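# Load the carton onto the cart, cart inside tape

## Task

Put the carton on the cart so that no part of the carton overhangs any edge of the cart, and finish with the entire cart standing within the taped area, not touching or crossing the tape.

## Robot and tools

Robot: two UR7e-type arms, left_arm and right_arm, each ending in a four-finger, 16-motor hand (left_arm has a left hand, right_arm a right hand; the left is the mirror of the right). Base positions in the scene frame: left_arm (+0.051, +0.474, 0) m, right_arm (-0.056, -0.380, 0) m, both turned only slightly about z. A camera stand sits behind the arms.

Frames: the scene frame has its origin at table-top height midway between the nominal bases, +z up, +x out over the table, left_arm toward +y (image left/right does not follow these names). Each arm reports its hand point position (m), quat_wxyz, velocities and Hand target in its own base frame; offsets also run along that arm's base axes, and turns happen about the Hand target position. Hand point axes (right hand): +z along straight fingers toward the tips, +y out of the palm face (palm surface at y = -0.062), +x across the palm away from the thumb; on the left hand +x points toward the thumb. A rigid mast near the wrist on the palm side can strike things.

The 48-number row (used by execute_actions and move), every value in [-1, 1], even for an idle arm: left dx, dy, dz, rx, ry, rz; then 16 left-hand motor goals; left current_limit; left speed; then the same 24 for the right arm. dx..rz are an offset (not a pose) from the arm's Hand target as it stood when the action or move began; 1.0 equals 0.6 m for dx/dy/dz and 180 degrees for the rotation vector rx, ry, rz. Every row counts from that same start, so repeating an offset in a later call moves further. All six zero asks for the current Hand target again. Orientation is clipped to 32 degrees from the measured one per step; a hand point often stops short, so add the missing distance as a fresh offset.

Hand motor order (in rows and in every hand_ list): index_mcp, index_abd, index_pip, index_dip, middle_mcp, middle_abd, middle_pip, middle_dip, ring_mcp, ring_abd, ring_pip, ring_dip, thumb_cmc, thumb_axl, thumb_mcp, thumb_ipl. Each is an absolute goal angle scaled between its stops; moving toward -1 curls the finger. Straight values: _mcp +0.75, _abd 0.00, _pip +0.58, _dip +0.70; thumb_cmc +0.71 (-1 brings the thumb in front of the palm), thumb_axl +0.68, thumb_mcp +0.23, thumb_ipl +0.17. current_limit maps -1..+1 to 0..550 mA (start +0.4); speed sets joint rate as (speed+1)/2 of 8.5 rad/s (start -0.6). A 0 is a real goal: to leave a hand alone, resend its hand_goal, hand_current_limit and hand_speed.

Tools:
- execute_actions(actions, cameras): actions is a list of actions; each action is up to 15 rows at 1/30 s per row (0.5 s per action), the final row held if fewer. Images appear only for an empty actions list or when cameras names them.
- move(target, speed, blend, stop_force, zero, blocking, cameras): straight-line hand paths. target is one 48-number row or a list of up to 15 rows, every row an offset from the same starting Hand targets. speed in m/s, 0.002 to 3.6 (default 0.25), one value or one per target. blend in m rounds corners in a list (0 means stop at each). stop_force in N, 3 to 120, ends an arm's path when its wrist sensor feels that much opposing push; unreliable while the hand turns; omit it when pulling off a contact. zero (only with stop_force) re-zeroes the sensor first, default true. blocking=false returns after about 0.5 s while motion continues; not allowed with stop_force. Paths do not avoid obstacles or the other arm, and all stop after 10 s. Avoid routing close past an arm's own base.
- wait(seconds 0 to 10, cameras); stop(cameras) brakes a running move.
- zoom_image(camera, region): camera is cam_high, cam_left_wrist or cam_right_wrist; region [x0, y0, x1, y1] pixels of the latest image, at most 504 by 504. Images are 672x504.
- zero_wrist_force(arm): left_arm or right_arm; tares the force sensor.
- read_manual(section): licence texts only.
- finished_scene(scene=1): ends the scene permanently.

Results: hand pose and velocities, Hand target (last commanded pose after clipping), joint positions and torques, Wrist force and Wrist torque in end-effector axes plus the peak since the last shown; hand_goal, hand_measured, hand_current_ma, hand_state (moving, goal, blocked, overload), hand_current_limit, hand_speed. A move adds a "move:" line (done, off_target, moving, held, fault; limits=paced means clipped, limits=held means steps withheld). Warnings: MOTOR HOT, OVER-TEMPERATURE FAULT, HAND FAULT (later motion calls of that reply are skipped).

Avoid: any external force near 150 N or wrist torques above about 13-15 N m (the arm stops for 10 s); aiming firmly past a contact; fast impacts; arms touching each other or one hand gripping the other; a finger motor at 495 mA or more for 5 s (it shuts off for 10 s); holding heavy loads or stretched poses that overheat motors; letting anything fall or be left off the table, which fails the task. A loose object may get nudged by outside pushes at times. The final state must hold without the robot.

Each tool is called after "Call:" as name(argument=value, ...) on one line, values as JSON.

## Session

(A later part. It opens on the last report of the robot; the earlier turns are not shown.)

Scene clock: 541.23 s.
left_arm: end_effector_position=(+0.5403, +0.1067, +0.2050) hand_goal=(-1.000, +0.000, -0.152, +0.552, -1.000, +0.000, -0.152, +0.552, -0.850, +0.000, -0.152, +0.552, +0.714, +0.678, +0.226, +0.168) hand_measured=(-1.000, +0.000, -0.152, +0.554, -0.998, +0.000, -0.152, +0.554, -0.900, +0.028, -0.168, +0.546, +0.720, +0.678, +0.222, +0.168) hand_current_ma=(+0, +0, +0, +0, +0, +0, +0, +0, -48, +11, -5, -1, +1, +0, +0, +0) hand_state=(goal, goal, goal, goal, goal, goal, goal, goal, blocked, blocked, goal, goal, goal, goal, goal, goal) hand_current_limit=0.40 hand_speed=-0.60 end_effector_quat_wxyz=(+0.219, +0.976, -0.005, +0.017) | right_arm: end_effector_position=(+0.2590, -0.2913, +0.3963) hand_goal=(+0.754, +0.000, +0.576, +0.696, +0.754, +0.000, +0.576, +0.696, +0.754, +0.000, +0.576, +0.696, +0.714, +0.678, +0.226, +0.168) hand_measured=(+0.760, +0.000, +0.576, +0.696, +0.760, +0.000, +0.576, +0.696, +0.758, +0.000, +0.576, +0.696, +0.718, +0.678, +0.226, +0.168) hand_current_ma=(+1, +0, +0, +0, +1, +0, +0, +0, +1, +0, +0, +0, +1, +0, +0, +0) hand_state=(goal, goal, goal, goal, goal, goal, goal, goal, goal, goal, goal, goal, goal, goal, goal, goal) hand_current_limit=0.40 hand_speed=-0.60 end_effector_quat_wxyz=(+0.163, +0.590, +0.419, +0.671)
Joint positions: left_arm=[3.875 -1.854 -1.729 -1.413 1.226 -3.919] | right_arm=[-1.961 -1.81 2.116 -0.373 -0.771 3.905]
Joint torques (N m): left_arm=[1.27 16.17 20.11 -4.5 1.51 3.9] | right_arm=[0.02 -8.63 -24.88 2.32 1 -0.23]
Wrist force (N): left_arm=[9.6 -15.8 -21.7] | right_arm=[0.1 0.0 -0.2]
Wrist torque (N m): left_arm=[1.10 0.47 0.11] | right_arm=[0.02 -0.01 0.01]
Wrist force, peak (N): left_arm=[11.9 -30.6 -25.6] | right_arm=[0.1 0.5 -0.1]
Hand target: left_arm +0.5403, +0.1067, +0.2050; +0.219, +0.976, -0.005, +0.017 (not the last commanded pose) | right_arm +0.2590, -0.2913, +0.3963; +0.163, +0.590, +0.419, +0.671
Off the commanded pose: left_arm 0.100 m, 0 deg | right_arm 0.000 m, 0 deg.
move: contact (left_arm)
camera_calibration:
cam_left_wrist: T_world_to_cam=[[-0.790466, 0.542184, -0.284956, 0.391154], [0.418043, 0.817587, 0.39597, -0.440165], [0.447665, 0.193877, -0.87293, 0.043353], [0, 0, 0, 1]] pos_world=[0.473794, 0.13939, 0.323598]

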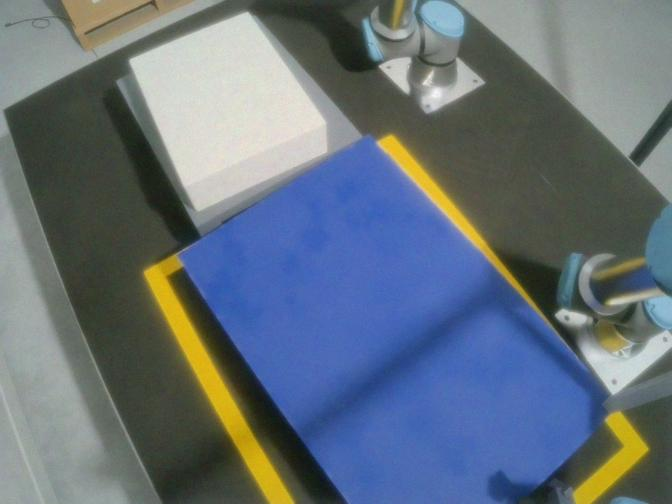

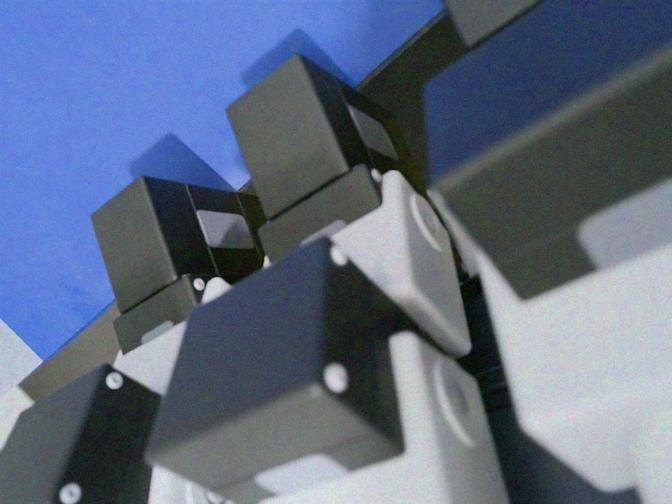

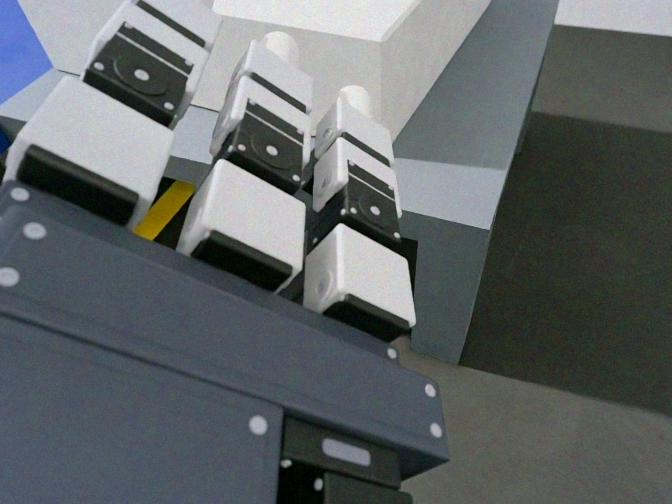

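Call:
zoom_image(camera="cam_high", region=[160, 110, 400, 280])

Call:
zoom_image(camera="cam_right_wrist", region=[0, 20, 120, 190])

Call:
zoom_image(camera="cam_high", region=[500, 300, 672, 504])

Scaled by 2.100 from the camera's 672x504 image, which has a finer 960x720 frame.

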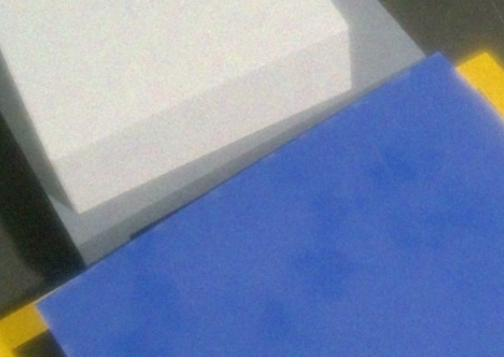

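Scaled by 2.965 from the camera's 672x504 image, which has a finer 960x720 frame.

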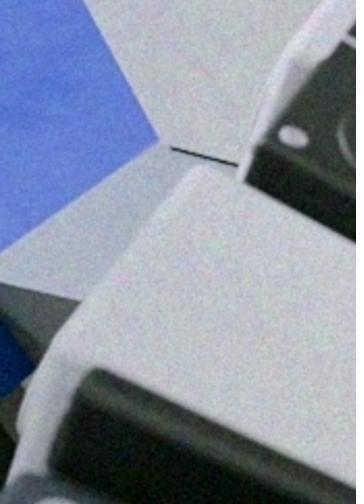

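Scaled by 2.471 from the camera's 672x504 image, which has a finer 960x720 frame.

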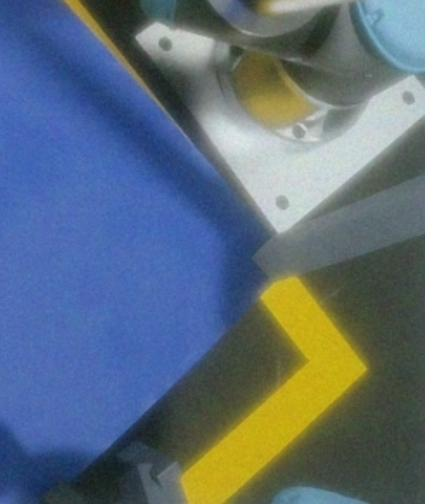

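Call:
zoom_image(camera="cam_high", region=[180, 180, 260, 250])

Call:
zoom_image(camera="cam_high", region=[320, 110, 400, 180])

Scaled by 6.300 from the camera's 672x504 image, which has a finer 960x720 frame.

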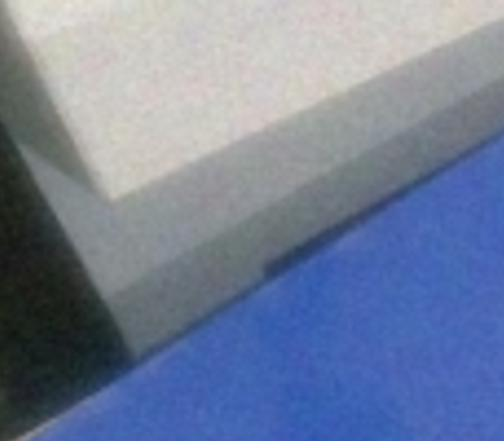

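Scaled by 6.300 from the camera's 672x504 image, which has a finer 960x720 frame.

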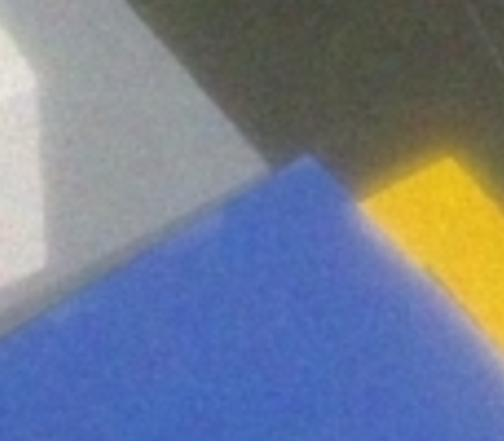

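Call:
move(target=[0,-0.1,0,0,0,0,-1,0,-0.153,0.551,-1,0,-0.153,0.551,-0.85,0,-0.153,0.551,0.714,0.678,0.226,0.168,0.4,-0.6,0,0,0,0,0,0,0.754,0,0.576,0.696,0.754,0,0.576,0.696,0.754,0,0.576,0.696,0.714,0.678,0.226,0.168,0.4,-0.6], speed=0.02, stop_force=50, cameras=["cam_high"])

Scene clock: 584.67 s.
left_arm: end_effector_position=(+0.5406, +0.1039, +0.2052) hand_goal=(-1.000, +0.000, -0.152, +0.552, -1.000, +0.000, -0.152, +0.552, -0.850, +0.000, -0.152, +0.552, +0.714, +0.678, +0.226, +0.168) hand_measured=(-1.002, +0.000, -0.152, +0.554, -0.998, +0.000, -0.152, +0.554, -0.900, +0.028, -0.168, +0.546, +0.720, +0.678, +0.222, +0.168) hand_current_ma=(+0, +0, +0, +0, +0, +0, +0, +0, -48, +11, -5, -1, +1, +0, +0, +0) hand_state=(goal, goal, goal, goal, goal, goal, goal, goal, blocked, blocked, goal, goal, goal, goal, goal, goal) hand_current_limit=0.40 hand_speed=-0.60 end_effector_quat_wxyz=(+0.218, +0.976, -0.005, +0.018) | right_arm: end_effector_position=(+0.2590, -0.2913, +0.3963) hand_goal=(+0.754, +0.000, +0.576, +0.696, +0.754, +0.000, +0.576, +0.696, +0.754, +0.000, +0.576, +0.696, +0.714, +0.678, +0.226, +0.168) hand_measured=(+0.760, +0.000, +0.576, +0.696, +0.760, +0.000, +0.576, +0.696, +0.758, +0.000, +0.576, +0.696, +0.718, +0.678, +0.226, +0.168) hand_current_ma=(+1, +0, +0, +0, +1, +0, +0, +0, +1, +0, +0, +0, +1, +0, +0, +0) hand_state=(goal, goal, goal, goal, goal, goal, goal, goal, goal, goal, goal, goal, goal, goal, goal, goal) hand_current_limit=0.40 hand_speed=-0.60 end_effector_quat_wxyz=(+0.163, +0.590, +0.419, +0.671)
Joint positions: left_arm=[3.871 -1.85 -1.734 -1.408 1.225 -3.924] | right_arm=[-1.961 -1.81 2.116 -0.373 -0.771 3.905]
Joint torques (N m): left_arm=[-12.94 31.36 10.01 -3.8 -0.71 0.78] | right_arm=[-1.02 -9.68 -26.21 2.35 1.2 -0.24]
Wrist force (N): left_arm=[18.1 -39.2 -36.1] | right_arm=[0.2 0.0 0.1]
Wrist torque (N m): left_arm=[1.41 0.84 -0.09] | right_arm=[0.00 -0.01 0.01]
Wrist force, peak (N): left_arm=[21.7 -66.4 -41.8] | right_arm=[0.5 0.3 -0.1]
Hand target: left_arm +0.5406, +0.1039, +0.2052; +0.218, +0.976, -0.005, +0.018 (not the last commanded pose) | right_arm +0.2590, -0.2913, +0.3963; +0.163, +0.590, +0.419, +0.671
Off the commanded pose: left_arm 0.057 m, 0 deg | right_arm 0.000 m, 0 deg.
TORQUE FAULT: the external load on joint 4 (wrist 1) of the left arm reached its load limit, and that arm stopped. A torque fault puts only its own arm into a fault stop. That arm's remaining commands of this call were not run. That arm may still press on what stopped it. That arm is still stopped at the end of this call. That arm stays stopped for about 9 more seconds. Until then a move that you send moves the other arm only, and its call returns only when the move has ended. Once the stop has ended, the next robot result says so. If the stop ends while you think or write, that arm runs what you send next, counted from a new Hand target: where the arm stands when the stop ends. While its stop runs, that arm, its gripper or tool too, takes no new command. Until it ends, the stop uses up actions while you think or wait. An arm that is not stopped still takes commands.
move: fault (left_arm; stop_force had ended the path)
Images, in order (width x height): cam_high 672x504.

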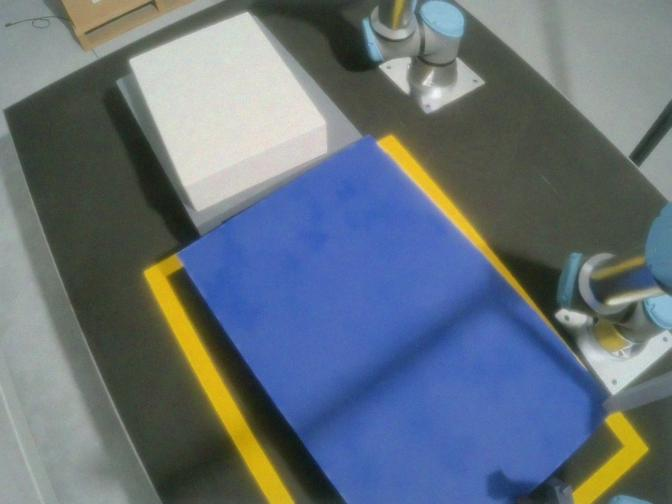

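Call:
move(target=[-0.03,0.05,0,0,0,0,-1,0,-0.153,0.551,-1,0,-0.153,0.551,-0.85,0,-0.153,0.551,0.714,0.678,0.226,0.168,0.4,-0.6,0,0,0,0,0,0,0.754,0,0.576,0.696,0.754,0,0.576,0.696,0.754,0,0.576,0.696,0.714,0.678,0.226,0.168,0.4,-0.6], speed=0.08)

Call:
move(target=[0.12,-0.2,0,0,0,0,-1,0,-0.153,0.551,-1,0,-0.153,0.551,-0.85,0,-0.153,0.551,0.714,0.678,0.226,0.168,0.4,-0.6,0,0,0,0,0,0,0.754,0,0.576,0.696,0.754,0,0.576,0.696,0.754,0,0.576,0.696,0.714,0.678,0.226,0.168,0.4,-0.6], speed=0.03, stop_force=25, cameras=["cam_high"])

Scene clock: 592.10 s.
left_arm: end_effector_position=(+0.5406, +0.1039, +0.2052) hand_goal=(-1.000, +0.000, -0.152, +0.552, -1.000, +0.000, -0.152, +0.552, -0.850, +0.000, -0.152, +0.552, +0.714, +0.678, +0.226, +0.168) hand_measured=(-1.002, +0.000, -0.152, +0.554, -0.998, +0.000, -0.152, +0.554, -0.900, +0.028, -0.168, +0.546, +0.720, +0.678, +0.222, +0.168) hand_current_ma=(+0, +0, +0, +0, +0, +0, +0, +0, -48, +11, -5, -1, +1, +0, +0, +0) hand_state=(goal, goal, goal, goal, goal, goal, goal, goal, blocked, blocked, goal, goal, goal, goal, goal, goal) hand_current_limit=0.40 hand_speed=-0.60 end_effector_quat_wxyz=(+0.218, +0.976, -0.005, +0.018) | right_arm: end_effector_position=(+0.2590, -0.2913, +0.3963) hand_goal=(+0.754, +0.000, +0.576, +0.696, +0.754, +0.000, +0.576, +0.696, +0.754, +0.000, +0.576, +0.696, +0.714, +0.678, +0.226, +0.168) hand_measured=(+0.760, +0.000, +0.576, +0.696, +0.760, +0.000, +0.576, +0.696, +0.758, +0.000, +0.576, +0.696, +0.718, +0.678, +0.226, +0.168) hand_current_ma=(+1, +0, +0, +0, +1, +0, +0, +0, +1, +0, +0, +0, +1, +0, +0, +0) hand_state=(goal, goal, goal, goal, goal, goal, goal, goal, goal, goal, goal, goal, goal, goal, goal, goal) hand_current_limit=0.40 hand_speed=-0.60 end_effector_quat_wxyz=(+0.163, +0.590, +0.419, +0.671)
Joint positions: left_arm=[3.871 -1.85 -1.734 -1.408 1.225 -3.924] | right_arm=[-1.961 -1.81 2.116 -0.373 -0.771 3.905]
Joint torques (N m): left_arm=[-12.46 30.73 9.32 -3.92 -0.88 0.64] | right_arm=[0.02 -8.92 -25.3 2.44 1.23 -0.38]
Wrist force (N): left_arm=[18.2 -39.4 -36.3] | right_arm=[0.0 0.0 -0.1]
Wrist torque (N m): left_arm=[1.40 0.83 -0.08] | right_arm=[0.01 0.01 0.00]
Wrist force, peak (N): left_arm=[18.3 -39.6 -36.4] | right_arm=[0.3 0.4 -0.3]
Hand target: left_arm +0.5406, +0.1039, +0.2052; +0.218, +0.976, -0.005, +0.018 (not the last commanded pose) | right_arm +0.2590, -0.2913, +0.3963; +0.163, +0.590, +0.419, +0.671
Off the commanded pose: right_arm 0.000 m, 0 deg.
TORQUE FAULT, CONTINUED: the left arm was still stopped when this call began, by the torque fault of joint 4 (wrist 1) that an earlier result reported. Since the last result the stop counts as 13 of the actions that you can send in this scene. That arm ran no command of this call. That arm is still stopped at the end of this call. That arm stays stopped for about 2 more seconds. If the stop ends while you think or write, that arm runs what you send next, counted from a new Hand target: where the arm stands when the stop ends. While its stop runs, that arm, its gripper or tool too, takes no new command.
move: done (right_arm), not run (left_arm; its earlier fault stop)

Scene clock: 592.60 s.
left_arm: end_effector_position=(+0.5406, +0.1039, +0.2052) hand_goal=(-1.000, +0.000, -0.152, +0.552, -1.000, +0.000, -0.152, +0.552, -0.850, +0.000, -0.152, +0.552, +0.714, +0.678, +0.226, +0.168) hand_measured=(-1.002, +0.000, -0.152, +0.554, -0.998, +0.000, -0.152, +0.554, -0.900, +0.028, -0.168, +0.546, +0.720, +0.678, +0.222, +0.168) hand_current_ma=(+0, +0, +0, +0, +0, +0, +0, +0, -48, +11, -5, -1, +1, +0, +0, +0) hand_state=(goal, goal, goal, goal, goal, goal, goal, goal, blocked, blocked, goal, goal, goal, goal, goal, goal) hand_current_limit=0.40 hand_speed=-0.60 end_effector_quat_wxyz=(+0.218, +0.976, -0.005, +0.018) | right_arm: end_effector_position=(+0.2590, -0.2913, +0.3963) hand_goal=(+0.754, +0.000, +0.576, +0.696, +0.754, +0.000, +0.576, +0.696, +0.754, +0.000, +0.576, +0.696, +0.714, +0.678, +0.226, +0.168) hand_measured=(+0.760, +0.000, +0.576, +0.696, +0.760, +0.000, +0.576, +0.696, +0.758, +0.000, +0.576, +0.696, +0.718, +0.678, +0.226, +0.168) hand_current_ma=(+1, +0, +0, +0, +1, +0, +0, +0, +1, +0, +0, +0, +1, +0, +0, +0) hand_state=(goal, goal, goal, goal, goal, goal, goal, goal, goal, goal, goal, goal, goal, goal, goal, goal) hand_current_limit=0.40 hand_speed=-0.60 end_effector_quat_wxyz=(+0.163, +0.590, +0.419, +0.671)
Joint positions: left_arm=[3.871 -1.85 -1.734 -1.408 1.225 -3.924] | right_arm=[-1.961 -1.81 2.116 -0.373 -0.771 3.905]
Joint torques (N m): left_arm=[-12.26 31.44 9.76 -3.94 -0.93 0.82] | right_arm=[-0.94 -10.66 -24.63 2.55 0.94 -0.3]
Wrist force (N): left_arm=[18.1 -39.3 -36.2] | right_arm=[-0.2 -0.2 0.1]
Wrist torque (N m): left_arm=[1.40 0.83 -0.09] | right_arm=[-0.04 0.03 -0.02]
Wrist force, peak (N): left_arm=[18.1 -39.4 -36.4] | right_arm=[0.3 0.3 -0.1]
Hand target: left_arm +0.5406, +0.1039, +0.2052; +0.218, +0.976, -0.005, +0.018 (not the last commanded pose) | right_arm +0.2590, -0.2913, +0.3963; +0.163, +0.590, +0.419, +0.671
Off the commanded pose: right_arm 0.000 m, 0 deg.
TORQUE FAULT, CONTINUED: the left arm was still stopped when this call began, by the torque fault of joint 4 (wrist 1) that an earlier result reported. That arm ran no command of this call. That arm is still stopped at the end of this call. That arm stays stopped for about 1 more second. If the stop ends while you think or write, that arm runs what you send next, counted from a new Hand target: where the arm stands when the stop ends. While its stop runs, that arm, its gripper or tool too, takes no new command.
move: done (right_arm), not run (left_arm; its earlier fault stop)
Images, in order (width x height): cam_high 672x504.

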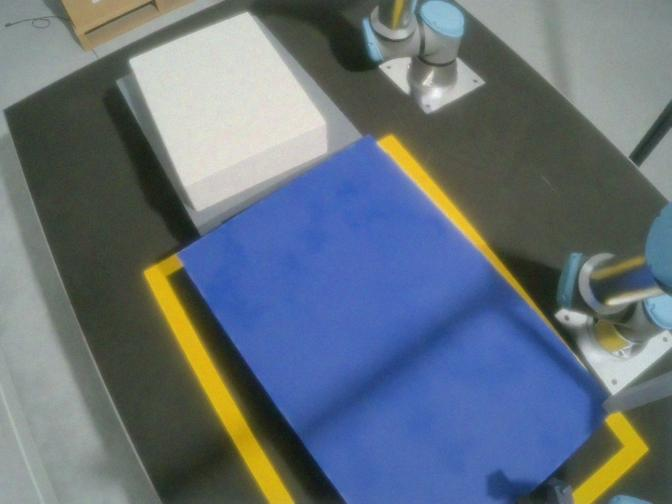

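Call:
move(target=[-0.03,0.05,0,0,0,0,-1,0,-0.153,0.551,-1,0,-0.153,0.551,-0.85,0,-0.153,0.551,0.714,0.678,0.226,0.168,0.4,-0.6,0,0,0,0,0,0,0.754,0,0.576,0.696,0.754,0,0.576,0.696,0.754,0,0.576,0.696,0.714,0.678,0.226,0.168,0.4,-0.6], speed=0.06)

Call:
move(target=[0.12,-0.2,0,0,0,0,-1,0,-0.153,0.551,-1,0,-0.153,0.551,-0.85,0,-0.153,0.551,0.714,0.678,0.226,0.168,0.4,-0.6,0,0,0,0,0,0,0.754,0,0.576,0.696,0.754,0,0.576,0.696,0.754,0,0.576,0.696,0.714,0.678,0.226,0.168,0.4,-0.6], speed=0.03, stop_force=25, cameras=["cam_high","cam_left_wrist"])

Scene clock: 598.23 s.
left_arm: end_effector_position=(+0.5236, +0.1347, +0.2052) hand_goal=(-1.000, +0.000, -0.152, +0.552, -1.000, +0.000, -0.152, +0.552, -0.850, +0.000, -0.152, +0.552, +0.714, +0.678, +0.226, +0.168) hand_measured=(-0.998, +0.000, -0.152, +0.554, -0.998, +0.000, -0.152, +0.554, -0.900, +0.028, -0.168, +0.546, +0.720, +0.678, +0.222, +0.168) hand_current_ma=(+0, +0, +0, +0, +0, +0, +0, +0, -48, +11, -5, -1, +1, +0, +0, +0) hand_state=(goal, goal, goal, goal, goal, goal, goal, goal, blocked, blocked, goal, goal, goal, goal, goal, goal) hand_current_limit=0.40 hand_speed=-0.60 end_effector_quat_wxyz=(+0.216, +0.976, -0.005, +0.020) | right_arm: end_effector_position=(+0.2590, -0.2913, +0.3963) hand_goal=(+0.754, +0.000, +0.576, +0.696, +0.754, +0.000, +0.576, +0.696, +0.754, +0.000, +0.576, +0.696, +0.714, +0.678, +0.226, +0.168) hand_measured=(+0.760, +0.000, +0.576, +0.696, +0.760, +0.000, +0.576, +0.696, +0.758, +0.000, +0.576, +0.696, +0.718, +0.678, +0.226, +0.168) hand_current_ma=(+1, +0, +0, +0, +1, +0, +0, +0, +1, +0, +0, +0, +1, +0, +0, +0) hand_state=(goal, goal, goal, goal, goal, goal, goal, goal, goal, goal, goal, goal, goal, goal, goal, goal) hand_current_limit=0.40 hand_speed=-0.60 end_effector_quat_wxyz=(+0.163, +0.590, +0.419, +0.671)
Joint positions: left_arm=[3.931 -1.848 -1.731 -1.427 1.241 -3.863] | right_arm=[-1.961 -1.81 2.116 -0.373 -0.771 3.905]
Joint torques (N m): left_arm=[13.12 34.83 32.84 -0.56 1.83 2.02] | right_arm=[-0.06 -10.51 -24.05 2.49 1.15 -0.09]
Wrist force (N): left_arm=[2.8 3.6 -1.7] | right_arm=[0.1 0.2 -0.1]
Wrist torque (N m): left_arm=[0.80 -0.38 0.39] | right_arm=[0.03 0.01 0.01]
Wrist force, peak (N): left_arm=[18.2 -39.6 -36.2] | right_arm=[0.6 0.3 -0.2]
Hand target: left_arm +0.5235, +0.1348, +0.2052; +0.216, +0.976, -0.005, +0.020 | right_arm +0.2590, -0.2913, +0.3963; +0.163, +0.590, +0.419, +0.671
Off the commanded pose: left_arm 0.000 m, 0 deg | right_arm 0.000 m, 0 deg.
TORQUE FAULT, CONTINUED: the left arm's stop, for the torque fault of joint 4 (wrist 1) that an earlier result reported, is over. The rest of the stop counts as 2 of the actions that you can send in this scene. The stop ended before this call began, so that arm ran this call's commands, counted from a new Hand target: where the arm stood when the stop ended. Before the stop ended, the hold on joint 4 (wrist 1) of that arm was turned back by 0.4 degrees, the way its load pushed it. That arm stops again whenever a joint's load reaches its limit.
move: done

Scene clock: 600.87 s.
left_arm: end_effector_position=(+0.5446, +0.0996, +0.2052) hand_goal=(-1.000, +0.000, -0.152, +0.552, -1.000, +0.000, -0.152, +0.552, -0.850, +0.000, -0.152, +0.552, +0.714, +0.678, +0.226, +0.168) hand_measured=(-1.000, +0.000, -0.152, +0.554, -0.998, +0.000, -0.152, +0.554, -0.900, +0.028, -0.166, +0.546, +0.720, +0.678, +0.222, +0.168) hand_current_ma=(+0, +0, +0, +0, +0, +0, +0, +0, -48, +11, -4, -1, +1, +0, +0, +0) hand_state=(goal, goal, goal, goal, goal, goal, goal, goal, blocked, blocked, goal, goal, goal, goal, goal, goal) hand_current_limit=0.40 hand_speed=-0.60 end_effector_quat_wxyz=(+0.216, +0.976, -0.005, +0.020) | right_arm: end_effector_position=(+0.2590, -0.2913, +0.3963) hand_goal=(+0.754, +0.000, +0.576, +0.696, +0.754, +0.000, +0.576, +0.696, +0.754, +0.000, +0.576, +0.696, +0.714, +0.678, +0.226, +0.168) hand_measured=(+0.760, +0.000, +0.576, +0.696, +0.760, +0.000, +0.576, +0.696, +0.758, +0.000, +0.576, +0.696, +0.718, +0.678, +0.226, +0.168) hand_current_ma=(+1, +0, +0, +0, +1, +0, +0, +0, +1, +0, +0, +0, +1, +0, +0, +0) hand_state=(goal, goal, goal, goal, goal, goal, goal, goal, goal, goal, goal, goal, goal, goal, goal, goal) hand_current_limit=0.40 hand_speed=-0.60 end_effector_quat_wxyz=(+0.163, +0.590, +0.419, +0.671)
Joint positions: left_arm=[3.86 -1.85 -1.734 -1.397 1.222 -3.935] | right_arm=[-1.961 -1.81 2.116 -0.373 -0.771 3.905]
Joint torques (N m): left_arm=[3.22 37.24 5.69 -3.8 1.67 3.39] | right_arm=[-0.98 -8.78 -25.27 2.6 1.14 -0.18]
Wrist force (N): left_arm=[11.9 -11.1 -20.4] | right_arm=[0.2 0.1 -0.2]
Wrist torque (N m): left_arm=[1.28 -0.24 0.52] | right_arm=[0.02 -0.02 0.02]
Wrist force, peak (N): left_arm=[15.9 -27.4 -27.3] | right_arm=[0.2 0.5 0.2]
Hand target: left_arm +0.5446, +0.0996, +0.2052; +0.216, +0.976, -0.005, +0.020 (not the last commanded pose) | right_arm +0.2590, -0.2913, +0.3963; +0.163, +0.590, +0.419, +0.671
Off the commanded pose: left_arm 0.099 m, 0 deg | right_arm 0.000 m, 0 deg.
move: contact (left_arm)
camera_calibration:
cam_left_wrist: T_world_to_cam=[[-0.789449, 0.542899, -0.286409, 0.398174], [0.414497, 0.815658, 0.403602, -0.435731], [0.452727, 0.199908, -0.868951, 0.0387982], [0, 0, 0, 1]] pos_world=[0.477383, 0.131483, 0.323616]
Images, in order (width x height): cam_high 672x504, cam_left_wrist 672x504.

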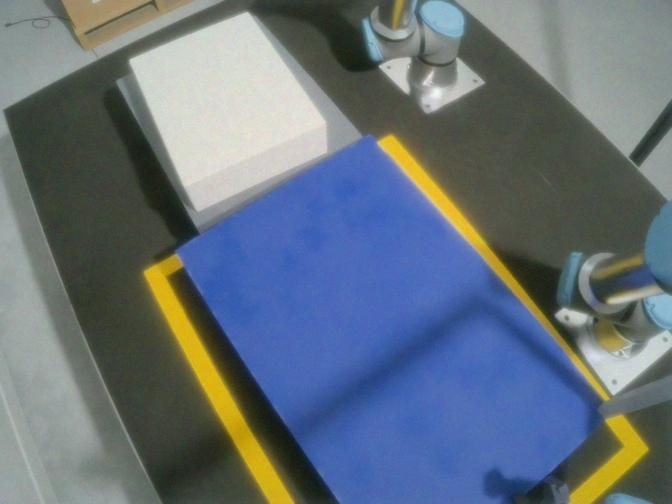

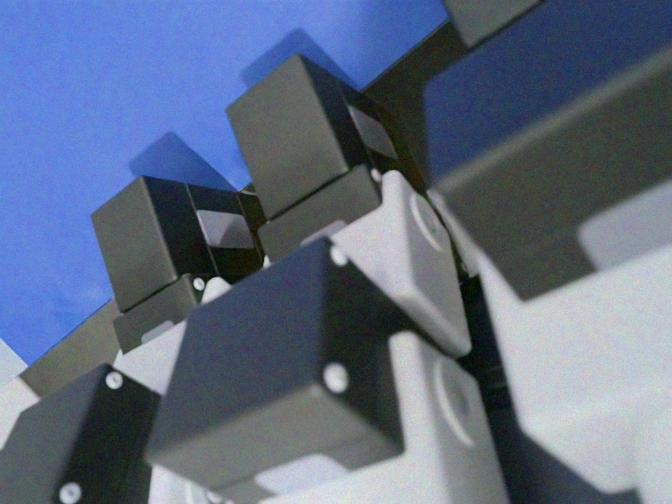

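Call:
zoom_image(camera="cam_high", region=[160, 110, 400, 280])

Scaled by 2.100 from the camera's 672x504 image, which has a finer 960x720 frame.

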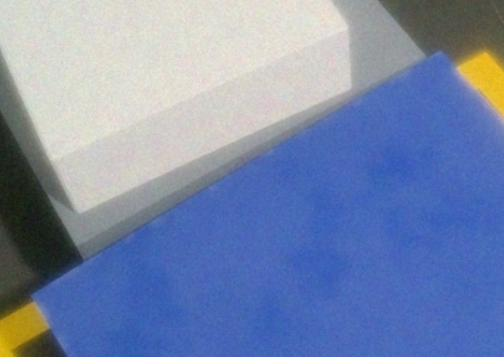

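Call:
move(target=[0.04,0.04,0,0,0,0,-1,0,-0.153,0.551,-1,0,-0.153,0.551,-0.85,0,-0.153,0.551,0.714,0.678,0.226,0.168,0.4,-0.6,0,0,0,0,0,0,0.754,0,0.576,0.696,0.754,0,0.576,0.696,0.754,0,0.576,0.696,0.714,0.678,0.226,0.168,0.4,-0.6], speed=0.06)

Call:
move(target=[0.12,-0.15,0,0,0,0,-1,0,-0.153,0.551,-1,0,-0.153,0.551,-0.85,0,-0.153,0.551,0.714,0.678,0.226,0.168,0.4,-0.6,0,0,0,0,0,0,0.754,0,0.576,0.696,0.754,0,0.576,0.696,0.754,0,0.576,0.696,0.714,0.678,0.226,0.168,0.4,-0.6], speed=0.02, stop_force=32, cameras=["cam_high"])

Call:
zoom_image(camera="cam_high", region=[160, 110, 400, 280])

Scene clock: 610.40 s.
left_arm: end_effector_position=(+0.5686, +0.1236, +0.2052) hand_goal=(-1.000, +0.000, -0.152, +0.552, -1.000, +0.000, -0.152, +0.552, -0.850, +0.000, -0.152, +0.552, +0.714, +0.678, +0.226, +0.168) hand_measured=(-0.998, +0.000, -0.152, +0.554, -0.998, +0.000, -0.152, +0.554, -0.900, +0.028, -0.168, +0.546, +0.720, +0.678, +0.222, +0.168) hand_current_ma=(+0, +0, +0, +0, +0, +0, +0, +0, -48, +11, -4, -1, +1, +0, +0, +0) hand_state=(goal, goal, goal, goal, goal, goal, goal, goal, blocked, blocked, goal, goal, goal, goal, goal, goal) hand_current_limit=0.40 hand_speed=-0.60 end_effector_quat_wxyz=(+0.216, +0.976, -0.005, +0.020) | right_arm: end_effector_position=(+0.2590, -0.2913, +0.3963) hand_goal=(+0.754, +0.000, +0.576, +0.696, +0.754, +0.000, +0.576, +0.696, +0.754, +0.000, +0.576, +0.696, +0.714, +0.678, +0.226, +0.168) hand_measured=(+0.760, +0.000, +0.576, +0.696, +0.760, +0.000, +0.576, +0.696, +0.758, +0.000, +0.576, +0.696, +0.718, +0.678, +0.226, +0.168) hand_current_ma=(+1, +0, +0, +0, +1, +0, +0, +0, +1, +0, +0, +0, +1, +0, +0, +0) hand_state=(goal, goal, goal, goal, goal, goal, goal, goal, goal, goal, goal, goal, goal, goal, goal, goal) hand_current_limit=0.40 hand_speed=-0.60 end_effector_quat_wxyz=(+0.163, +0.590, +0.419, +0.671)
Joint positions: left_arm=[3.864 -1.922 -1.635 -1.425 1.223 -3.931] | right_arm=[-1.961 -1.81 2.116 -0.373 -0.771 3.905]
Joint torques (N m): left_arm=[14.37 25.43 31.58 -0.24 1.83 2.1] | right_arm=[-0.68 -9.25 -24.51 2.7 1.01 -0.31]
Wrist force (N): left_arm=[1.9 3.7 -1.8] | right_arm=[0.4 0.1 -0.1]
Wrist torque (N m): left_arm=[0.84 -0.27 0.31] | right_arm=[0.02 -0.04 0.03]
Wrist force, peak (N): left_arm=[12.0 -11.3 -20.9] | right_arm=[0.4 0.4 0.1]
Hand target: left_arm +0.5686, +0.1236, +0.2052; +0.216, +0.976, -0.005, +0.020 | right_arm +0.2590, -0.2913, +0.3963; +0.163, +0.590, +0.419, +0.671
Off the commanded pose: left_arm 0.000 m, 0 deg | right_arm 0.000 m, 0 deg.
move: done

Scene clock: 613.50 s.
left_arm: end_effector_position=(+0.5924, +0.0941, +0.2052) hand_goal=(-1.000, +0.000, -0.152, +0.552, -1.000, +0.000, -0.152, +0.552, -0.850, +0.000, -0.152, +0.552, +0.714, +0.678, +0.226, +0.168) hand_measured=(-1.000, +0.000, -0.152, +0.554, -0.998, +0.000, -0.152, +0.554, -0.922, +0.028, -0.142, +0.554, +0.720, +0.678, +0.222, +0.168) hand_current_ma=(+0, +0, +0, +0, +0, +0, +0, +0, -97, +11, +2, +0, +1, +0, +0, +0) hand_state=(goal, goal, goal, goal, goal, goal, goal, goal, blocked, blocked, goal, goal, goal, goal, goal, goal) hand_current_limit=0.40 hand_speed=-0.60 end_effector_quat_wxyz=(+0.216, +0.976, -0.005, +0.020) | right_arm: end_effector_position=(+0.2590, -0.2913, +0.3963) hand_goal=(+0.754, +0.000, +0.576, +0.696, +0.754, +0.000, +0.576, +0.696, +0.754, +0.000, +0.576, +0.696, +0.714, +0.678, +0.226, +0.168) hand_measured=(+0.760, +0.000, +0.576, +0.696, +0.760, +0.000, +0.576, +0.696, +0.758, +0.000, +0.576, +0.696, +0.718, +0.678, +0.226, +0.168) hand_current_ma=(+1, +0, +0, +0, +1, +0, +0, +0, +1, +0, +0, +0, +1, +0, +0, +0) hand_state=(goal, goal, goal, goal, goal, goal, goal, goal, goal, goal, goal, goal, goal, goal, goal, goal) hand_current_limit=0.40 hand_speed=-0.60 end_effector_quat_wxyz=(+0.163, +0.590, +0.419, +0.671)
Joint positions: left_arm=[3.802 -1.94 -1.616 -1.404 1.207 -3.996] | right_arm=[-1.961 -1.81 2.116 -0.373 -0.771 3.905]
Joint torques (N m): left_arm=[-1.86 39.68 -5.42 -6.66 0.83 1.33] | right_arm=[-0.11 -8.17 -25.65 2.74 1.2 -0.41]
Wrist force (N): left_arm=[13.5 -20.2 -25.5] | right_arm=[0.2 0.0 -0.2]
Wrist torque (N m): left_arm=[1.29 -0.90 1.76] | right_arm=[0.00 -0.01 0.02]
Wrist force, peak (N): left_arm=[14.7 -36.7 -31.9] | right_arm=[0.6 -0.2 0.0]
Hand target: left_arm +0.5924, +0.0941, +0.2052; +0.216, +0.976, -0.005, +0.020 (not the last commanded pose) | right_arm +0.2590, -0.2913, +0.3963; +0.163, +0.590, +0.419, +0.671
Off the commanded pose: left_arm 0.077 m, 0 deg | right_arm 0.000 m, 0 deg.
move: contact (left_arm)
Images, in order (width x height): cam_high 672x504.

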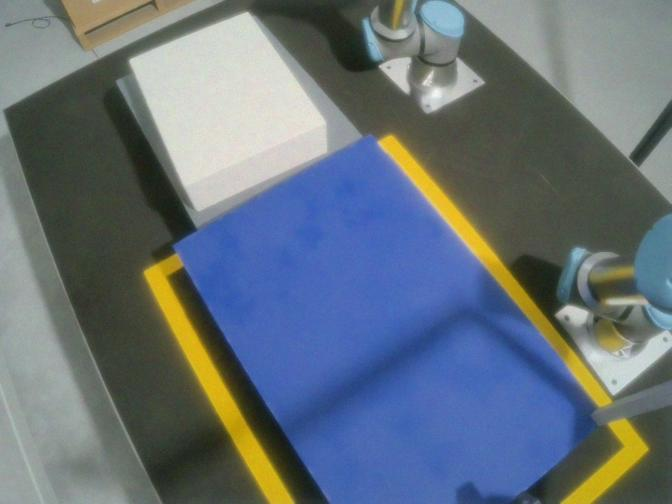

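Scaled by 2.100 from the camera's 672x504 image, which has a finer 960x720 frame.

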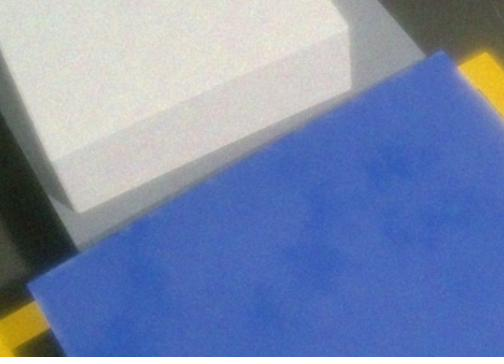

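Call:
move(target=[-0.02,0.04,0,0,0,0,-1,0,-0.153,0.551,-1,0,-0.153,0.551,-0.85,0,-0.153,0.551,0.714,0.678,0.226,0.168,0.4,-0.6,0,0,0,0,0,0,0.754,0,0.576,0.696,0.754,0,0.576,0.696,0.754,0,0.576,0.696,0.714,0.678,0.226,0.168,0.4,-0.6], speed=0.06)

Call:
move(target=[0.06,-0.15,0,0,0,0,-1,0,-0.153,0.551,-1,0,-0.153,0.551,-0.85,0,-0.153,0.551,0.714,0.678,0.226,0.168,0.4,-0.6,0,0,0,0,0,0,0.754,0,0.576,0.696,0.754,0,0.576,0.696,0.754,0,0.576,0.696,0.714,0.678,0.226,0.168,0.4,-0.6], speed=0.02, stop_force=32, cameras=["cam_high"])

Call:
zoom_image(camera="cam_high", region=[160, 110, 400, 280])

Scene clock: 620.67 s.
left_arm: end_effector_position=(+0.5804, +0.1179, +0.2053) hand_goal=(-1.000, +0.000, -0.152, +0.552, -1.000, +0.000, -0.152, +0.552, -0.850, +0.000, -0.152, +0.552, +0.714, +0.678, +0.226, +0.168) hand_measured=(-0.998, +0.000, -0.152, +0.554, -0.998, +0.000, -0.152, +0.554, -0.894, +0.028, -0.164, +0.548, +0.720, +0.678, +0.222, +0.168) hand_current_ma=(+0, +0, +0, +0, +0, +0, +0, +0, -38, +11, -3, +0, +1, +0, +0, +0) hand_state=(goal, goal, goal, goal, goal, goal, goal, goal, blocked, blocked, goal, goal, goal, goal, goal, goal) hand_current_limit=0.40 hand_speed=-0.60 end_effector_quat_wxyz=(+0.216, +0.976, -0.005, +0.020) | right_arm: end_effector_position=(+0.2590, -0.2913, +0.3963) hand_goal=(+0.754, +0.000, +0.576, +0.696, +0.754, +0.000, +0.576, +0.696, +0.754, +0.000, +0.576, +0.696, +0.714, +0.678, +0.226, +0.168) hand_measured=(+0.760, +0.000, +0.576, +0.696, +0.760, +0.000, +0.576, +0.696, +0.758, +0.000, +0.576, +0.696, +0.718, +0.678, +0.226, +0.168) hand_current_ma=(+1, +0, +0, +0, +1, +0, +0, +0, +1, +0, +0, +0, +1, +0, +0, +0) hand_state=(goal, goal, goal, goal, goal, goal, goal, goal, goal, goal, goal, goal, goal, goal, goal, goal) hand_current_limit=0.40 hand_speed=-0.60 end_effector_quat_wxyz=(+0.163, +0.590, +0.419, +0.671)
Joint positions: left_arm=[3.844 -1.939 -1.613 -1.424 1.218 -3.951] | right_arm=[-1.961 -1.81 2.116 -0.373 -0.771 3.905]
Joint torques (N m): left_arm=[14.75 30.33 32.26 -0.31 1.72 2.06] | right_arm=[-0.62 -9.34 -25.14 2.56 1.36 -0.57]
Wrist force (N): left_arm=[3.1 3.5 -1.5] | right_arm=[0.3 0.1 -0.2]
Wrist torque (N m): left_arm=[0.80 -0.42 0.41] | right_arm=[0.04 -0.02 0.02]
Wrist force, peak (N): left_arm=[13.5 -20.5 -25.9] | right_arm=[0.4 0.0 -0.4]
Hand target: left_arm +0.5804, +0.1181, +0.2052; +0.216, +0.976, -0.005, +0.020 | right_arm +0.2590, -0.2913, +0.3963; +0.163, +0.590, +0.419, +0.671
Off the commanded pose: left_arm 0.000 m, 0 deg | right_arm 0.000 m, 0 deg.
move: done

Scene clock: 623.53 s.
left_arm: end_effector_position=(+0.5916, +0.0900, +0.2053) hand_goal=(-1.000, +0.000, -0.152, +0.552, -1.000, +0.000, -0.152, +0.552, -0.850, +0.000, -0.152, +0.552, +0.714, +0.678, +0.226, +0.168) hand_measured=(-1.000, +0.000, -0.152, +0.554, -0.998, +0.000, -0.152, +0.554, -0.928, +0.028, -0.140, +0.556, +0.720, +0.678, +0.222, +0.168) hand_current_ma=(+0, +0, +0, +0, +0, +0, +0, +0, -114, +11, +2, +0, +1, +0, +0, +0) hand_state=(goal, goal, goal, goal, goal, goal, goal, goal, blocked, blocked, goal, goal, goal, goal, goal, goal) hand_current_limit=0.40 hand_speed=-0.60 end_effector_quat_wxyz=(+0.216, +0.976, -0.005, +0.020) | right_arm: end_effector_position=(+0.2590, -0.2913, +0.3963) hand_goal=(+0.754, +0.000, +0.576, +0.696, +0.754, +0.000, +0.576, +0.696, +0.754, +0.000, +0.576, +0.696, +0.714, +0.678, +0.226, +0.168) hand_measured=(+0.760, +0.000, +0.576, +0.696, +0.760, +0.000, +0.576, +0.696, +0.758, +0.000, +0.576, +0.696, +0.718, +0.678, +0.226, +0.168) hand_current_ma=(+1, +0, +0, +0, +1, +0, +0, +0, +1, +0, +0, +0, +1, +0, +0, +0) hand_state=(goal, goal, goal, goal, goal, goal, goal, goal, goal, goal, goal, goal, goal, goal, goal, goal) hand_current_limit=0.40 hand_speed=-0.60 end_effector_quat_wxyz=(+0.163, +0.590, +0.419, +0.671)
Joint positions: left_arm=[3.797 -1.934 -1.624 -1.4 1.206 -4] | right_arm=[-1.961 -1.81 2.116 -0.373 -0.771 3.905]
Joint torques (N m): left_arm=[2.08 22.54 22.57 -4.17 0.22 1.43] | right_arm=[0.27 -9.91 -25.11 2.64 1.12 -0.43]
Wrist force (N): left_arm=[11.9 -18.8 -18.0] | right_arm=[0.2 0.1 -0.2]
Wrist torque (N m): left_arm=[1.04 -1.29 2.02] | right_arm=[0.04 -0.02 0.02]
Wrist force, peak (N): left_arm=[11.6 -31.7 -25.5] | right_arm=[0.4 0.1 -0.2]
Hand target: left_arm +0.5916, +0.0900, +0.2053; +0.216, +0.976, -0.005, +0.020 (not the last commanded pose) | right_arm +0.2590, -0.2913, +0.3963; +0.163, +0.590, +0.419, +0.671
Off the commanded pose: left_arm 0.067 m, 0 deg | right_arm 0.000 m, 0 deg.
move: contact (left_arm)
Images, in order (width x height): cam_high 672x504.

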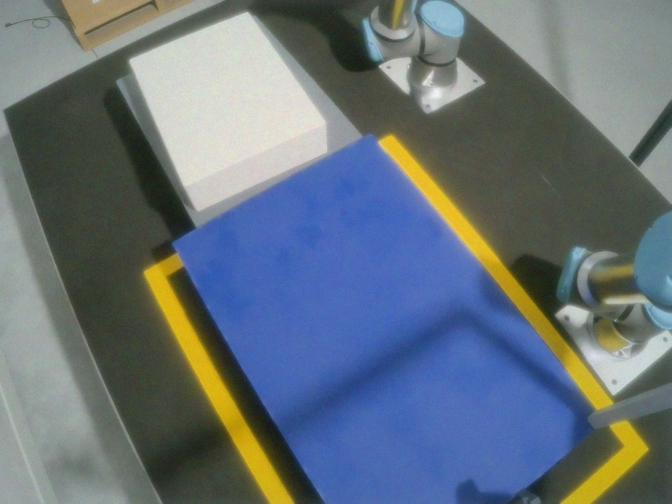

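Scaled by 2.100 from the camera's 672x504 image, which has a finer 960x720 frame.

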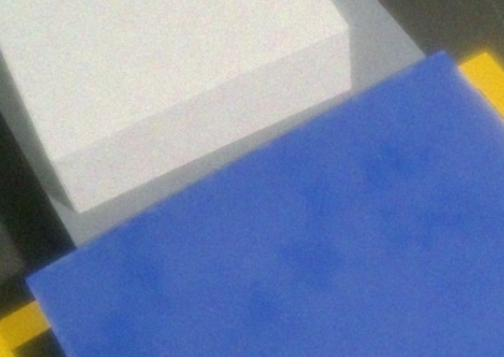

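Call:
move(target=[[0,0,0,0,0,0,-1,0,-0.153,0.551,-1,0,-0.153,0.551,-0.85,0,-0.153,0.551,0.714,0.678,0.226,0.168,0.4,-0.6,0.3,-0.13,0.15,-0.144,-0.044,0.211,-1,0,-0.153,0.551,-1,0,-0.153,0.551,-0.88,0,-0.153,0.551,0.714,0.678,0.226,0.168,0.4,-0.6],[0,0,0,0,0,0,-1,0,-0.153,0.551,-1,0,-0.153,0.551,-0.85,0,-0.153,0.551,0.714,0.678,0.226,0.168,0.4,-0.6,0.6,-0.07,0.05,-0.287,-0.089,0.4225,-1,0,-0.153,0.551,-1,0,-0.153,0.551,-0.88,0,-0.153,0.551,0.714,0.678,0.226,0.168,0.4,-0.6]], speed=0.15, blend=[0.05,0], cameras=["all"])

Scene clock: 656.23 s.
left_arm: end_effector_position=(+0.5916, +0.0900, +0.2053) hand_goal=(-1.000, +0.000, -0.152, +0.552, -1.000, +0.000, -0.152, +0.552, -0.850, +0.000, -0.152, +0.552, +0.714, +0.678, +0.226, +0.168) hand_measured=(-1.000, +0.000, -0.152, +0.554, -0.998, +0.000, -0.152, +0.554, -0.928, +0.028, -0.140, +0.556, +0.720, +0.678, +0.222, +0.168) hand_current_ma=(+0, +0, +0, +0, +0, +0, +0, +0, -114, +11, +2, +0, +1, +0, +0, +0) hand_state=(goal, goal, goal, goal, goal, goal, goal, goal, blocked, blocked, goal, goal, goal, goal, goal, goal) hand_current_limit=0.40 hand_speed=-0.60 end_effector_quat_wxyz=(+0.216, +0.976, -0.005, +0.020) | right_arm: end_effector_position=(+0.6181, -0.3322, +0.4255) hand_goal=(-1.000, +0.000, -0.152, +0.552, -1.000, +0.000, -0.152, +0.552, -0.880, +0.000, -0.152, +0.552, +0.714, +0.678, +0.226, +0.168) hand_measured=(-1.000, +0.000, -0.152, +0.554, -1.000, +0.000, -0.152, +0.554, -0.830, +0.024, -0.136, +0.558, +0.722, +0.678, +0.226, +0.168) hand_current_ma=(+0, +0, +0, +0, +0, +0, +0, +0, +60, +10, +6, +1, +2, +0, +0, +0) hand_state=(goal, goal, goal, goal, goal, goal, goal, goal, blocked, blocked, goal, goal, goal, goal, goal, goal) hand_current_limit=0.40 hand_speed=-0.60 end_effector_quat_wxyz=(+0.048, +0.047, +0.889, +0.453)
Joint positions: left_arm=[3.797 -1.934 -1.624 -1.4 1.206 -4] | right_arm=[-0.954 -0.525 0.035 -0.3 -0.966 3.609]
Joint torques (N m): left_arm=[0.67 22.68 20.85 -0.73 0.22 1.45] | right_arm=[10.4 -44.77 -28.21 -3.18 2.4 2.94]
Wrist force (N): left_arm=[11.7 -18.7 -17.8] | right_arm=[-0.1 0.8 -0.7]
Wrist torque (N m): left_arm=[1.02 -1.26 2.01] | right_arm=[0.01 -0.02 0.04]
Wrist force, peak (N): left_arm=[11.9 -19.3 -18.0] | right_arm=[0.6 1.3 -0.4]
Hand target: left_arm +0.5916, +0.0900, +0.2053; +0.216, +0.976, -0.005, +0.020 | right_arm +0.6190, -0.3333, +0.4263; +0.004, +0.007, +0.887, +0.462
Off the commanded pose: left_arm 0.000 m, 0 deg | right_arm 0.002 m, 7 deg.
elbow stopped short (right arm): the move would have taken joint 3 (elbow) straighter than the controller allows.
move: off_target (right_arm)
camera_calibration:
cam_left_wrist: T_world_to_cam=[[-0.789459, 0.542919, -0.286344, 0.4405], [0.414269, 0.815522, 0.404109, -0.44745], [0.452919, 0.200404, -0.868736, 0.0192968], [0, 0, 0, 1]] pos_world=[0.524382, 0.121882, 0.323717]
cam_right_wrist: T_world_to_cam=[[0.818102, 0.247542, 0.519069, -0.611066], [0.29459, -0.955585, -0.00858819, -0.547771], [0.493889, 0.159939, -0.854689, 0.239148], [0, 0, 0, 1]] pos_world=[0.54317, -0.410427, 0.516878]

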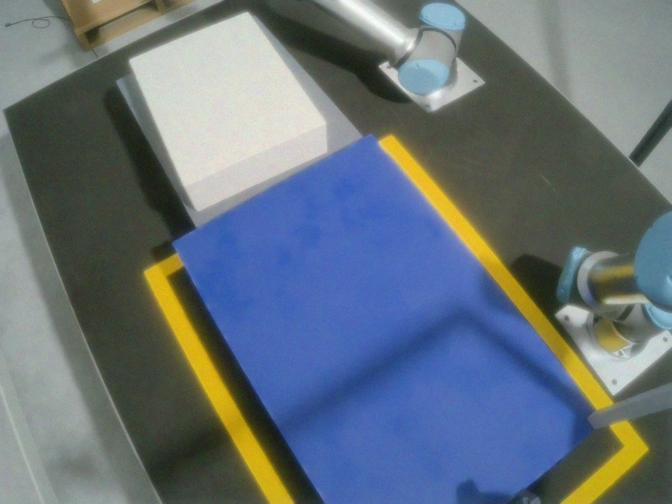

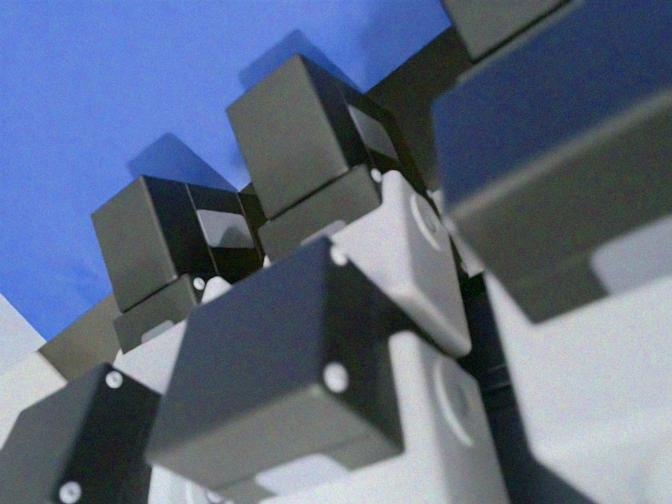

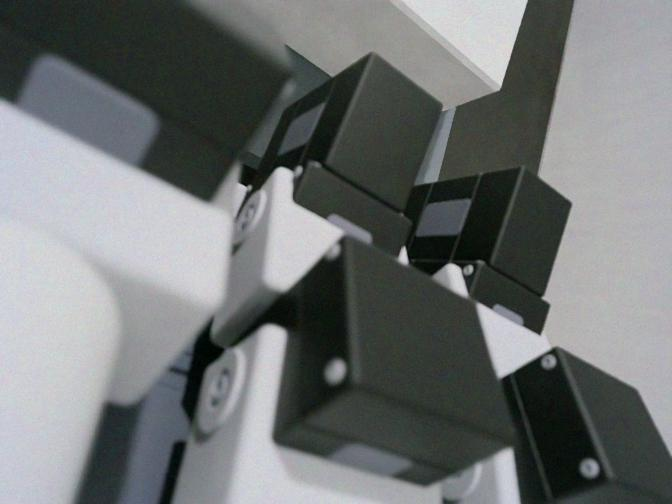

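Call:
move(target=[0,0,0,0,0,0,-1,0,-0.153,0.551,-1,0,-0.153,0.551,-0.85,0,-0.153,0.551,0.714,0.678,0.226,0.168,0.4,-0.6,0.01,0.139,-0.194,0,0,0,-1,0,-0.153,0.551,-1,0,-0.153,0.551,-0.88,0,-0.153,0.551,0.714,0.678,0.226,0.168,0.4,-0.6], speed=0.08, stop_force=15, cameras=["cam_high","cam_right_wrist"])

Scene clock: 665.83 s.
left_arm: end_effector_position=(+0.5916, +0.0900, +0.2053) hand_goal=(-1.000, +0.000, -0.152, +0.552, -1.000, +0.000, -0.152, +0.552, -0.850, +0.000, -0.152, +0.552, +0.714, +0.678, +0.226, +0.168) hand_measured=(-1.000, +0.000, -0.152, +0.554, -0.998, +0.000, -0.152, +0.554, -0.928, +0.028, -0.140, +0.556, +0.720, +0.678, +0.222, +0.168) hand_current_ma=(+0, +0, +0, +0, +0, +0, +0, +0, -114, +11, +2, +0, +1, +0, +0, +0) hand_state=(goal, goal, goal, goal, goal, goal, goal, goal, blocked, blocked, goal, goal, goal, goal, goal, goal) hand_current_limit=0.40 hand_speed=-0.60 end_effector_quat_wxyz=(+0.216, +0.976, -0.005, +0.020) | right_arm: end_effector_position=(+0.6250, -0.2499, +0.3099) hand_goal=(-1.000, +0.000, -0.152, +0.552, -1.000, +0.000, -0.152, +0.552, -0.880, +0.000, -0.152, +0.552, +0.714, +0.678, +0.226, +0.168) hand_measured=(-1.000, +0.000, -0.152, +0.554, -1.000, +0.000, -0.152, +0.554, -0.830, +0.024, -0.136, +0.558, +0.722, +0.678, +0.226, +0.168) hand_current_ma=(+0, +0, +0, +0, +0, +0, +0, +0, +60, +10, +6, +1, +2, +0, +0, +0) hand_state=(goal, goal, goal, goal, goal, goal, goal, goal, blocked, blocked, goal, goal, goal, goal, goal, goal) hand_current_limit=0.40 hand_speed=-0.60 end_effector_quat_wxyz=(+0.004, +0.007, +0.887, +0.462)
Joint positions: left_arm=[3.797 -1.934 -1.624 -1.4 1.206 -4] | right_arm=[-0.856 -0.788 0.838 -0.804 -0.992 3.616]
Joint torques (N m): left_arm=[0.32 22.05 19.64 -0.84 0.06 1.32] | right_arm=[10.52 -55.15 -10.73 -3.1 2.31 2.79]
Wrist force (N): left_arm=[11.7 -18.7 -18.0] | right_arm=[0.1 0.6 -0.3]
Wrist torque (N m): left_arm=[1.04 -1.26 2.00] | right_arm=[-0.06 -0.05 0.05]
Wrist force, peak (N): left_arm=[12.0 -18.8 -18.4] | right_arm=[0.3 1.1 -0.9]
Hand target: left_arm +0.5916, +0.0900, +0.2053; +0.216, +0.976, -0.005, +0.020 | right_arm +0.6250, -0.2499, +0.3099; +0.004, +0.007, +0.887, +0.462
Off the commanded pose: left_arm 0.000 m, 0 deg | right_arm 0.000 m, 0 deg.
move: done
camera_calibration:
cam_right_wrist: T_world_to_cam=[[0.806936, 0.329955, 0.489881, -0.540537], [0.398909, -0.916116, -0.0400436, -0.517668], [0.435575, 0.22773, -0.870869, 0.182031], [0, 0, 0, 1]] pos_world=[0.563393, -0.337345, 0.402594]
Images, in order (width x height): cam_high 672x504, cam_right_wrist 672x504.

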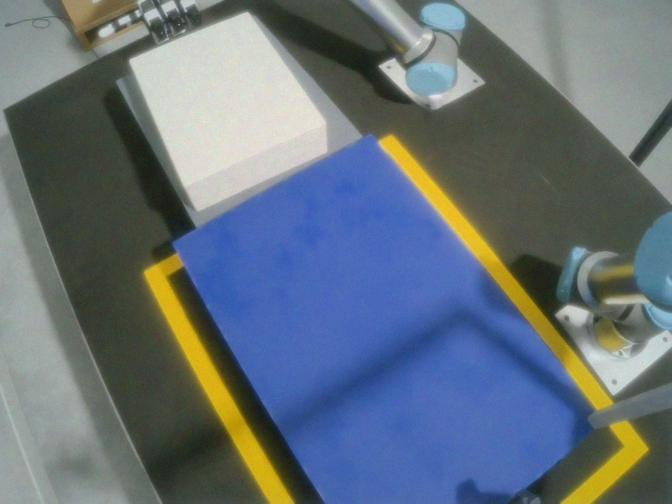

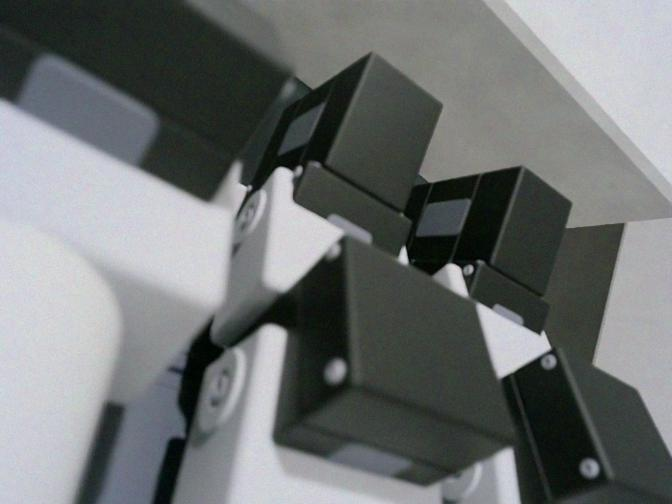

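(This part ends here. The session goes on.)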